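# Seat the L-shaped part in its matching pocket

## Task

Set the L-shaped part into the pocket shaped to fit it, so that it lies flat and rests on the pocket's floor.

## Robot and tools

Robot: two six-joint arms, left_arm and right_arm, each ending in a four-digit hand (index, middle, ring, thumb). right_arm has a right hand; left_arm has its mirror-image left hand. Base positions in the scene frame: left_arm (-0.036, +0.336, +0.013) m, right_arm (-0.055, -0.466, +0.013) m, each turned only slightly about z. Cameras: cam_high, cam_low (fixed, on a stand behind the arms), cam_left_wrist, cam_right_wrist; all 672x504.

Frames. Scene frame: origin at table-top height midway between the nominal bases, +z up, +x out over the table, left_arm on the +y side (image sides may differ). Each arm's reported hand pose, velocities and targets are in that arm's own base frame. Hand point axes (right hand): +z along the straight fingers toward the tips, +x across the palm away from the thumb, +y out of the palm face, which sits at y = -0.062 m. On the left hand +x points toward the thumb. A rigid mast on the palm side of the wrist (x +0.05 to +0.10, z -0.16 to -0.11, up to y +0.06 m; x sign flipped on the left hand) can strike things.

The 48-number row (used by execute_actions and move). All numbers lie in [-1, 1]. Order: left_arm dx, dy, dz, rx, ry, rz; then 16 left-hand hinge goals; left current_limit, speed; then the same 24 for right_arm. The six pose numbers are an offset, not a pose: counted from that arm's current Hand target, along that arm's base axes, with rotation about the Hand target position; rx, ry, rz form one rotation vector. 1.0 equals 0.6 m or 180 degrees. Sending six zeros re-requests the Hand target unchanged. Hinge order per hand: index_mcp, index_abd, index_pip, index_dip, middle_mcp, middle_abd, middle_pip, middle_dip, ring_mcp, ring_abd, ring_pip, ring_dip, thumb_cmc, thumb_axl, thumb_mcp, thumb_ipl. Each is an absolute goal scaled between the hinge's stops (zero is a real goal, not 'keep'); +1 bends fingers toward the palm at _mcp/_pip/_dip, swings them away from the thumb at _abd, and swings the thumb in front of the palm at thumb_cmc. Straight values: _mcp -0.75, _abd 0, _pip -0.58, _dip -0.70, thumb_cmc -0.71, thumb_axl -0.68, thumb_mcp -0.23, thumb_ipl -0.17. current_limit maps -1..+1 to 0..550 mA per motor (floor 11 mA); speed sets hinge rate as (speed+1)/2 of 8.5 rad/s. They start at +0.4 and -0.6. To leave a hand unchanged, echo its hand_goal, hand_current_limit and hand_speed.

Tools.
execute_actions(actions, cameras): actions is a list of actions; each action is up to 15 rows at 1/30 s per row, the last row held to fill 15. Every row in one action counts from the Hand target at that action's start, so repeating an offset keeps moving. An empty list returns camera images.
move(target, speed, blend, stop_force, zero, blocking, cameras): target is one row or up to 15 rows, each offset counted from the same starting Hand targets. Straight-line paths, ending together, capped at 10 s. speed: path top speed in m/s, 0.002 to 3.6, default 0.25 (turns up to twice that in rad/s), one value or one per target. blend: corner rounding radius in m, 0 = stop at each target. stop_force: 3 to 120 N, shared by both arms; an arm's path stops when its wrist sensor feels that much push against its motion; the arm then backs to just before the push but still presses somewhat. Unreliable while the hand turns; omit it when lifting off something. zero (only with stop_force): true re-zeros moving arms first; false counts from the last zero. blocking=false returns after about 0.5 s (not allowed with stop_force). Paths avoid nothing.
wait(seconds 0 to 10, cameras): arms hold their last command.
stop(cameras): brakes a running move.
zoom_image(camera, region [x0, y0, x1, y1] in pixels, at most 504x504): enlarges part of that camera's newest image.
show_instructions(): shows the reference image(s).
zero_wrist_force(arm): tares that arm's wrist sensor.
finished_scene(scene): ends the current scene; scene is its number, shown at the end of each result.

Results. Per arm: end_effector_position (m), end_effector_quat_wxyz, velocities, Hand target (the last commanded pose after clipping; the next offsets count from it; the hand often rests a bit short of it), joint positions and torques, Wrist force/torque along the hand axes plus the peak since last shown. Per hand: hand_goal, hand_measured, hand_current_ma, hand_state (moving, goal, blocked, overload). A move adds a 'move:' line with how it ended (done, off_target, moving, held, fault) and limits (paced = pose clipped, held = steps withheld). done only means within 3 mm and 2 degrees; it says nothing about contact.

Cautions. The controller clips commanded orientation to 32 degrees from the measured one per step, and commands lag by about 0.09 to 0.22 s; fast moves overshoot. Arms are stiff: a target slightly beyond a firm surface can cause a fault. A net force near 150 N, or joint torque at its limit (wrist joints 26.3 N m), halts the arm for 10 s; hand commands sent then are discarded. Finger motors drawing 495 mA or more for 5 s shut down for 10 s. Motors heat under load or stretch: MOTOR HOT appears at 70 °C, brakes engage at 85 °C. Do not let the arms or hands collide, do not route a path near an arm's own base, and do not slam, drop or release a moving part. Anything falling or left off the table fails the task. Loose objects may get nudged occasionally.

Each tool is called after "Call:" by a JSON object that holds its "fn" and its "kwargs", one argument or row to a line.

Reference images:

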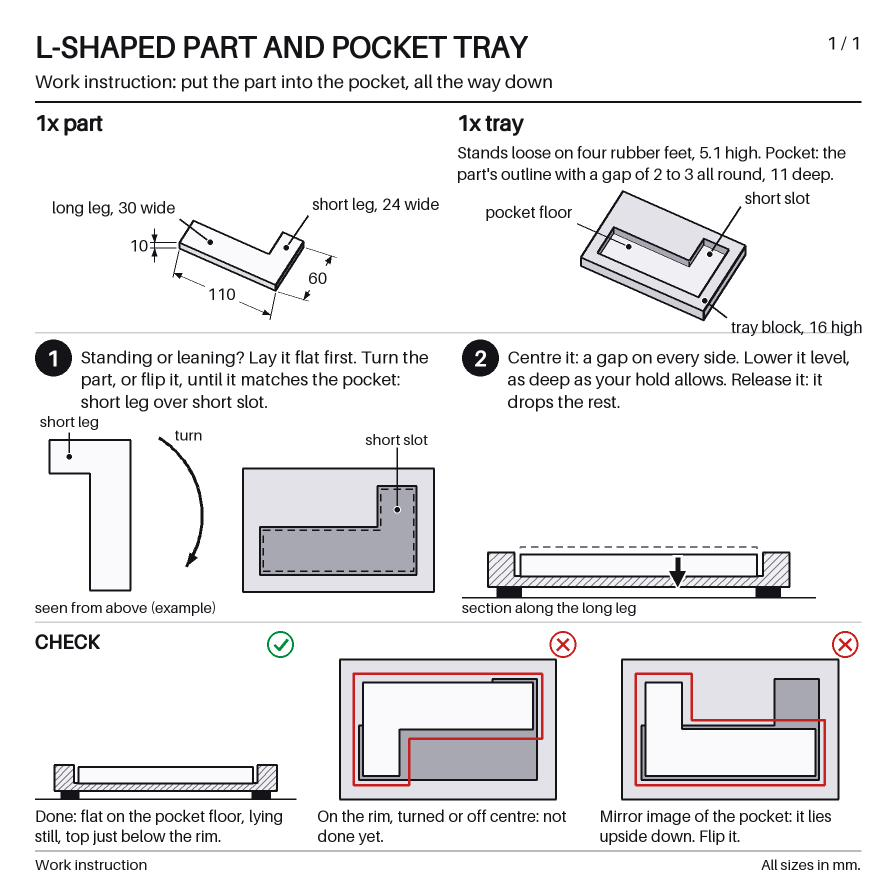

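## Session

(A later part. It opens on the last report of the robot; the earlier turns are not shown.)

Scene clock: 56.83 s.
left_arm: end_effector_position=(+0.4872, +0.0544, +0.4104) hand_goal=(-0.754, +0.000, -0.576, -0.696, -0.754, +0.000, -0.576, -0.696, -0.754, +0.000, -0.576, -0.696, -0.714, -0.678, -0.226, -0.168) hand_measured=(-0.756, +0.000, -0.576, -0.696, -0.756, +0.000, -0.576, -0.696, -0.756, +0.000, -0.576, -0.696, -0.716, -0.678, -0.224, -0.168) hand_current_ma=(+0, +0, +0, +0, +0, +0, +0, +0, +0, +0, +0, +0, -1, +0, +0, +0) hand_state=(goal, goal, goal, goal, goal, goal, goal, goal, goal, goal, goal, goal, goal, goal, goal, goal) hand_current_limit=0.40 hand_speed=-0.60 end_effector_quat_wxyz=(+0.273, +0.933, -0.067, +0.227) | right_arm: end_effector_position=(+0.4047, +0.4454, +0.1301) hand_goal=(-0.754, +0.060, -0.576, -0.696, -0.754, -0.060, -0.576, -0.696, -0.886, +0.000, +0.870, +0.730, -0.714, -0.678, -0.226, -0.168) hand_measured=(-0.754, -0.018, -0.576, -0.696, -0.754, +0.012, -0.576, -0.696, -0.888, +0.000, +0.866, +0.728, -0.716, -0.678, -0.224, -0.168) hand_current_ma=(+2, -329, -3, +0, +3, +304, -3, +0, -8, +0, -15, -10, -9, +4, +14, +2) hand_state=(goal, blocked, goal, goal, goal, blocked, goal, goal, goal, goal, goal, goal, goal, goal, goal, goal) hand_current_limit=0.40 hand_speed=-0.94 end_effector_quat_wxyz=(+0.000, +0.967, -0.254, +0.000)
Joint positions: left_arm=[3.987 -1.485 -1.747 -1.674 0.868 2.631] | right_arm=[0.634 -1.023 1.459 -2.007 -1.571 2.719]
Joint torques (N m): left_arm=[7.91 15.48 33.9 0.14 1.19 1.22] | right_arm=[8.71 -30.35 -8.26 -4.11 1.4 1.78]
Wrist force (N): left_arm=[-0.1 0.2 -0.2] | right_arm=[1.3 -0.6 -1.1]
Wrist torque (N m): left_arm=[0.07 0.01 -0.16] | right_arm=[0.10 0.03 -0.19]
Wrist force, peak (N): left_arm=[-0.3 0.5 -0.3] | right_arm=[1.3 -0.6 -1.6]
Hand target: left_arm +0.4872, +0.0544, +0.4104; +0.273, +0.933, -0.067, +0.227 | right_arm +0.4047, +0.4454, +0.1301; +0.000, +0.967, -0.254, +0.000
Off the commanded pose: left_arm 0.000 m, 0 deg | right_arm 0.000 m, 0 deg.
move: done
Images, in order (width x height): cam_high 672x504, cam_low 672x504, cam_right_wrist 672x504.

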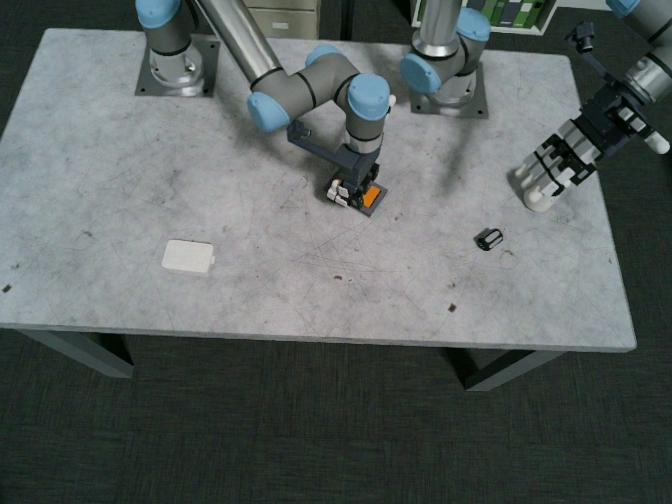

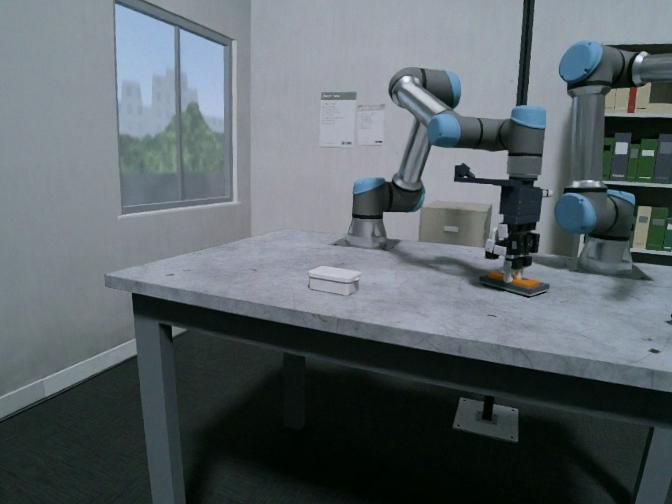

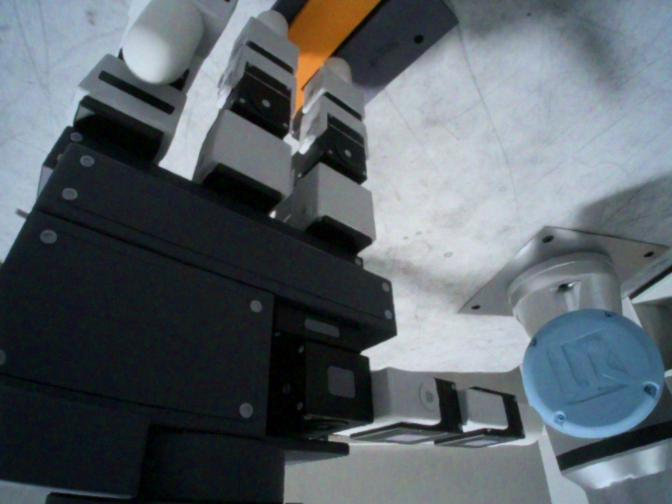

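Call:
{"fn": "move", "kwargs": {
  "target": [
    [0,0,0,0,0,0,-0.754,0,-0.576,-0.696,-0.754,0,-0.576,-0.696,-0.754,0,-0.576,-0.696,-0.714,-0.678,-0.226,-0.168,0.4,-0.6,0,0,0.0008,0,0,0,-0.754,0.06,-0.576,-0.696,-0.754,-0.06,-0.576,-0.696,-0.886,0,0.87,0.73,-0.714,-0.678,-0.226,-0.168,0.4,-0.94],
    [0,0,0,0,0,0,-0.754,0,-0.576,-0.696,-0.754,0,-0.576,-0.696,-0.754,0,-0.576,-0.696,-0.714,-0.678,-0.226,-0.168,0.4,-0.6,0,0,0.0009,0,0,0,-0.754,-0.06,-0.576,-0.696,-0.754,0.06,-0.576,-0.696,-0.886,0,0.87,0.73,-0.714,-0.678,-0.226,-0.168,0.4,-0.94]
  ],
  "speed": 0.01,
  "cameras": ["cam_low","cam_right_wrist","cam_high"]
}}

Call:
{"fn": "zoom_image", "kwargs": {
  "camera": "cam_high",
  "region": [358, 178, 394, 218]
}}

Call:
{"fn": "zoom_image", "kwargs": {
  "camera": "cam_low",
  "region": [476, 260, 556, 300]
}}

Call:
{"fn": "zoom_image", "kwargs": {
  "camera": "cam_right_wrist",
  "region": [260, 0, 420, 100]
}}

Scene clock: 60.13 s.
left_arm: end_effector_position=(+0.4872, +0.0544, +0.4104) hand_goal=(-0.754, +0.000, -0.576, -0.696, -0.754, +0.000, -0.576, -0.696, -0.754, +0.000, -0.576, -0.696, -0.714, -0.678, -0.226, -0.168) hand_measured=(-0.756, +0.000, -0.576, -0.696, -0.756, +0.000, -0.576, -0.696, -0.756, +0.000, -0.576, -0.696, -0.716, -0.678, -0.224, -0.168) hand_current_ma=(+0, +0, +0, +0, +0, +0, +0, +0, +0, +0, +0, +0, -1, +0, +0, +0) hand_state=(goal, goal, goal, goal, goal, goal, goal, goal, goal, goal, goal, goal, goal, goal, goal, goal) hand_current_limit=0.40 hand_speed=-0.60 end_effector_quat_wxyz=(+0.273, +0.933, -0.067, +0.227) | right_arm: end_effector_position=(+0.4047, +0.4454, +0.1306) hand_goal=(-0.754, -0.060, -0.576, -0.696, -0.754, +0.060, -0.576, -0.696, -0.886, +0.000, +0.870, +0.730, -0.714, -0.678, -0.226, -0.168) hand_measured=(-0.754, -0.056, -0.576, -0.696, -0.754, +0.056, -0.576, -0.696, -0.888, +0.000, +0.866, +0.728, -0.716, -0.678, -0.224, -0.168) hand_current_ma=(+2, +15, -3, +0, +3, -13, -3, +0, -8, +0, -15, -10, -9, +4, +14, +2) hand_state=(goal, goal, goal, goal, goal, goal, goal, goal, goal, goal, goal, goal, goal, goal, goal, goal) hand_current_limit=0.40 hand_speed=-0.94 end_effector_quat_wxyz=(+0.000, +0.967, -0.254, +0.000)
Joint positions: left_arm=[3.987 -1.485 -1.747 -1.674 0.868 2.631] | right_arm=[0.634 -1.023 1.458 -2.006 -1.571 2.719]
Joint torques (N m): left_arm=[6.83 14.66 32.45 0.44 1.26 1] | right_arm=[8.37 -57.9 -32.36 -0.31 1.24 1.7]
Wrist force (N): left_arm=[-0.1 0.2 -0.1] | right_arm=[1.5 -0.5 -0.3]
Wrist torque (N m): left_arm=[0.06 0.02 -0.17] | right_arm=[0.06 0.02 -0.17]
Wrist force, peak (N): left_arm=[-0.4 0.3 -0.4] | right_arm=[1.8 -0.9 -1.5]
Hand target: left_arm +0.4872, +0.0544, +0.4104; +0.273, +0.933, -0.067, +0.227 | right_arm +0.4047, +0.4454, +0.1306; +0.000, +0.967, -0.254, +0.000
Off the commanded pose: left_arm 0.000 m, 0 deg | right_arm 0.000 m, 0 deg.
move: done
Images, in order (width x height): cam_high 672x504, cam_low 672x504, cam_right_wrist 672x504.

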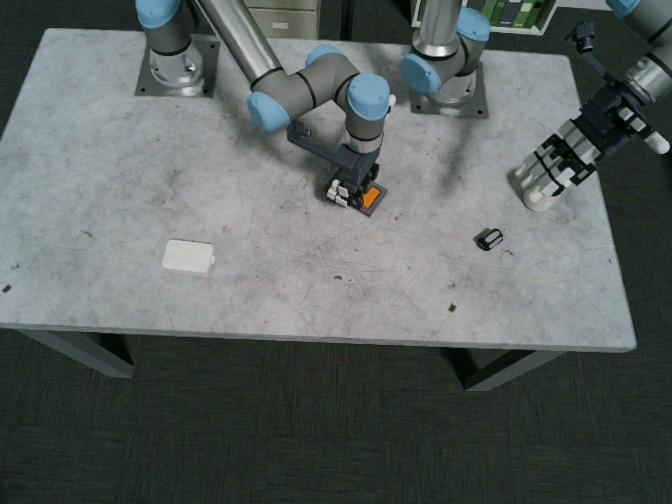

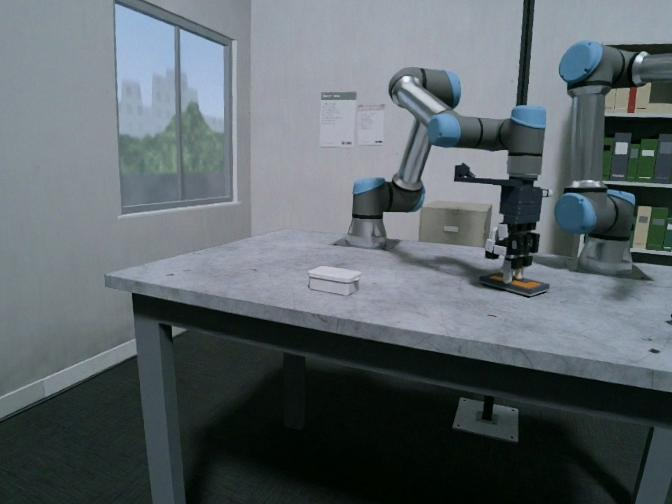

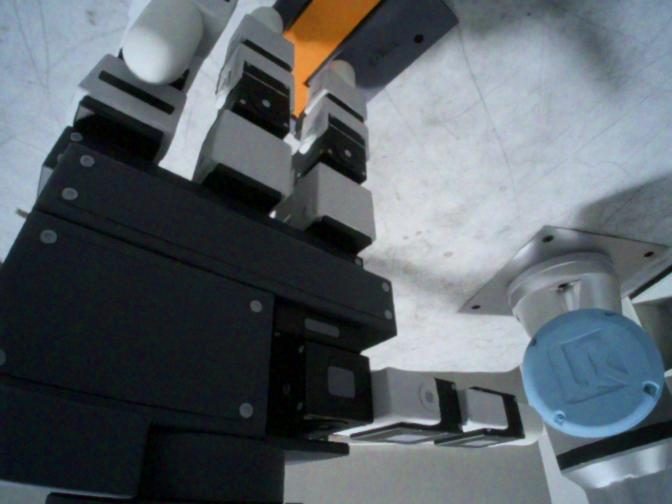

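Scaled by 12.600 from the camera's 672x504 image, which has a finer 960x720 frame.

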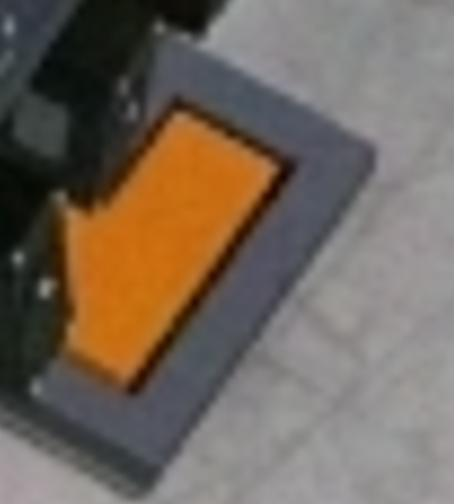

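Scaled by 6.300 from the camera's 672x504 image, which has a finer 960x720 frame.

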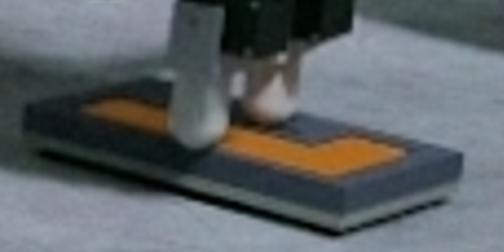

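Scaled by 3.150 from the camera's 672x504 image, which has a finer 960x720 frame.

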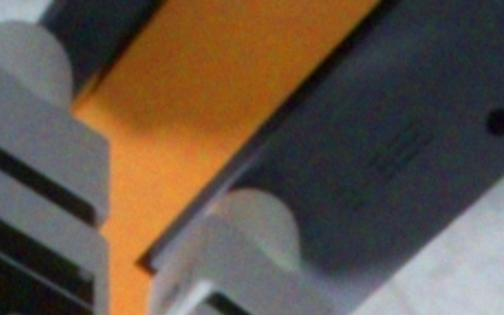

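The part dropped into the pocket. I will lift the hand clear and verify.

Call:
{"fn": "move", "kwargs": {
  "target": [
    [0,0,0,0,0,0,-0.754,0,-0.576,-0.696,-0.754,0,-0.576,-0.696,-0.754,0,-0.576,-0.696,-0.714,-0.678,-0.226,-0.168,0.4,-0.6,0,0,0.05,0,0,0,-0.754,-0.06,-0.576,-0.696,-0.754,0.06,-0.576,-0.696,-0.886,0,0.87,0.73,-0.714,-0.678,-0.226,-0.168,0.4,-0.94],
    [0,0,0,0,0,0,-0.754,0,-0.576,-0.696,-0.754,0,-0.576,-0.696,-0.754,0,-0.576,-0.696,-0.714,-0.678,-0.226,-0.168,0.4,-0.6,-0.13,-0.06,0.12,0,0,0,-0.754,-0.06,-0.576,-0.696,-0.754,0.06,-0.576,-0.696,-0.886,0,0.87,0.73,-0.714,-0.678,-0.226,-0.168,0.4,-0.94]
  ],
  "speed": [0.05,0.15],
  "blend": 0.01,
  "cameras": ["cam_low","cam_high"]
}}

Call:
{"fn": "zoom_image", "kwargs": {
  "camera": "cam_high",
  "region": [320, 160, 392, 222]
}}

Call:
{"fn": "zoom_image", "kwargs": {
  "camera": "cam_low",
  "region": [476, 260, 556, 300]
}}

Scene clock: 62.37 s.
left_arm: end_effector_position=(+0.4872, +0.0544, +0.4104) hand_goal=(-0.754, +0.000, -0.576, -0.696, -0.754, +0.000, -0.576, -0.696, -0.754, +0.000, -0.576, -0.696, -0.714, -0.678, -0.226, -0.168) hand_measured=(-0.756, +0.000, -0.576, -0.696, -0.756, +0.000, -0.576, -0.696, -0.756, +0.000, -0.576, -0.696, -0.716, -0.678, -0.224, -0.168) hand_current_ma=(+0, +0, +0, +0, +0, +0, +0, +0, +0, +0, +0, +0, -1, +0, +0, +0) hand_state=(goal, goal, goal, goal, goal, goal, goal, goal, goal, goal, goal, goal, goal, goal, goal, goal) hand_current_limit=0.40 hand_speed=-0.60 end_effector_quat_wxyz=(+0.273, +0.933, -0.067, +0.227) | right_arm: end_effector_position=(+0.3268, +0.4095, +0.2025) hand_goal=(-0.754, -0.060, -0.576, -0.696, -0.754, +0.060, -0.576, -0.696, -0.886, +0.000, +0.870, +0.730, -0.714, -0.678, -0.226, -0.168) hand_measured=(-0.754, -0.056, -0.576, -0.696, -0.754, +0.056, -0.576, -0.696, -0.888, +0.000, +0.866, +0.728, -0.716, -0.678, -0.224, -0.168) hand_current_ma=(+2, +14, -3, +0, +3, -12, -3, +0, -8, +0, -15, -10, -9, +4, +14, +2) hand_state=(goal, goal, goal, goal, goal, goal, goal, goal, goal, goal, goal, goal, goal, goal, goal, goal) hand_current_limit=0.40 hand_speed=-0.94 end_effector_quat_wxyz=(+0.000, +0.967, -0.254, +0.000)
Joint positions: left_arm=[3.987 -1.485 -1.747 -1.674 0.868 2.631] | right_arm=[0.663 -1.263 1.615 -1.924 -1.571 2.748]
Joint torques (N m): left_arm=[7.72 14.68 32.11 0.4 1.16 1.22] | right_arm=[9.13 -49.33 -11.01 -0.26 1.14 1.53]
Wrist force (N): left_arm=[0.0 0.5 -0.2] | right_arm=[1.6 -0.7 -0.2]
Wrist torque (N m): left_arm=[0.10 0.01 -0.17] | right_arm=[0.00 0.00 -0.15]
Wrist force, peak (N): left_arm=[-0.3 0.1 -0.5] | right_arm=[1.9 -1.0 -0.3]
Hand target: left_arm +0.4872, +0.0544, +0.4104; +0.273, +0.933, -0.067, +0.227 | right_arm +0.3267, +0.4094, +0.2026; +0.000, +0.967, -0.254, +0.000
Off the commanded pose: left_arm 0.000 m, 0 deg | right_arm 0.000 m, 0 deg.
move: done
Images, in order (width x height): cam_high 672x504, cam_low 672x504.

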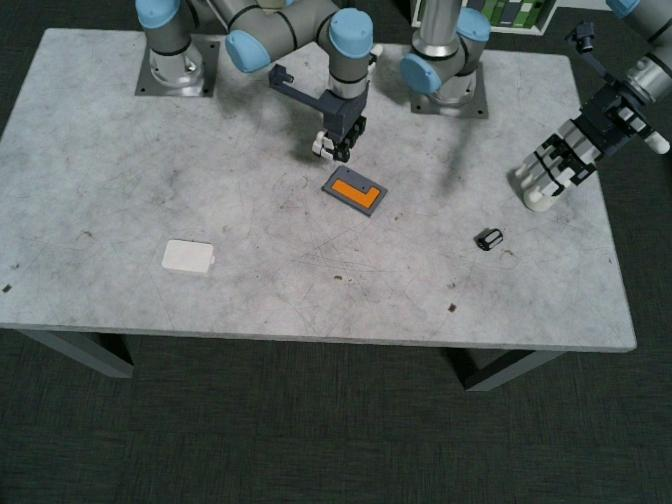

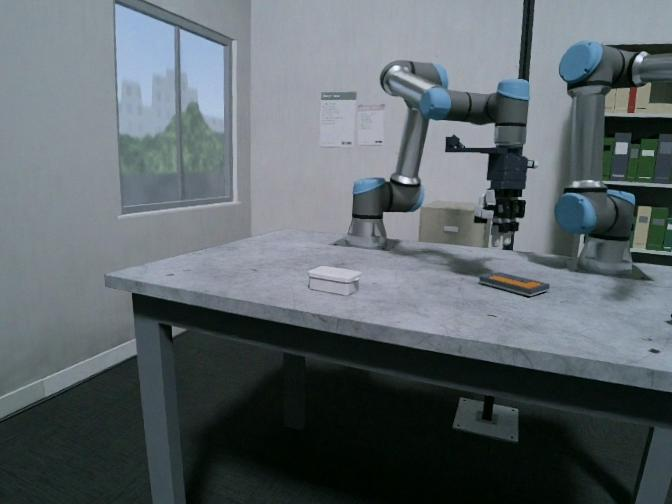

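Scaled by 7.000 from the camera's 672x504 image, which has a finer 960x720 frame.

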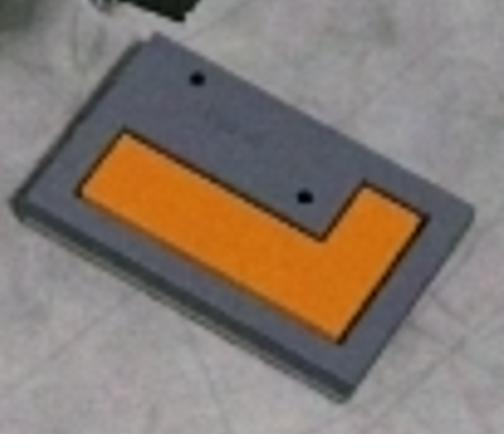

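Scaled by 6.300 from the camera's 672x504 image, which has a finer 960x720 frame.

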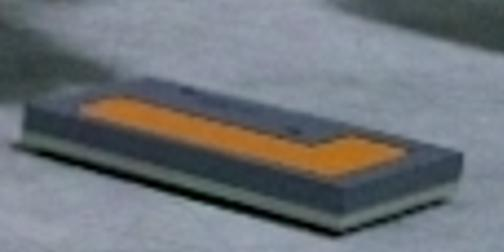

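The part lies flat at the bottom of its pocket and the hand is clear, so I am ending the scene.

Call:
{"fn": "finished_scene", "kwargs": {
  "scene": 3
}}

The scene is finished: the task was done.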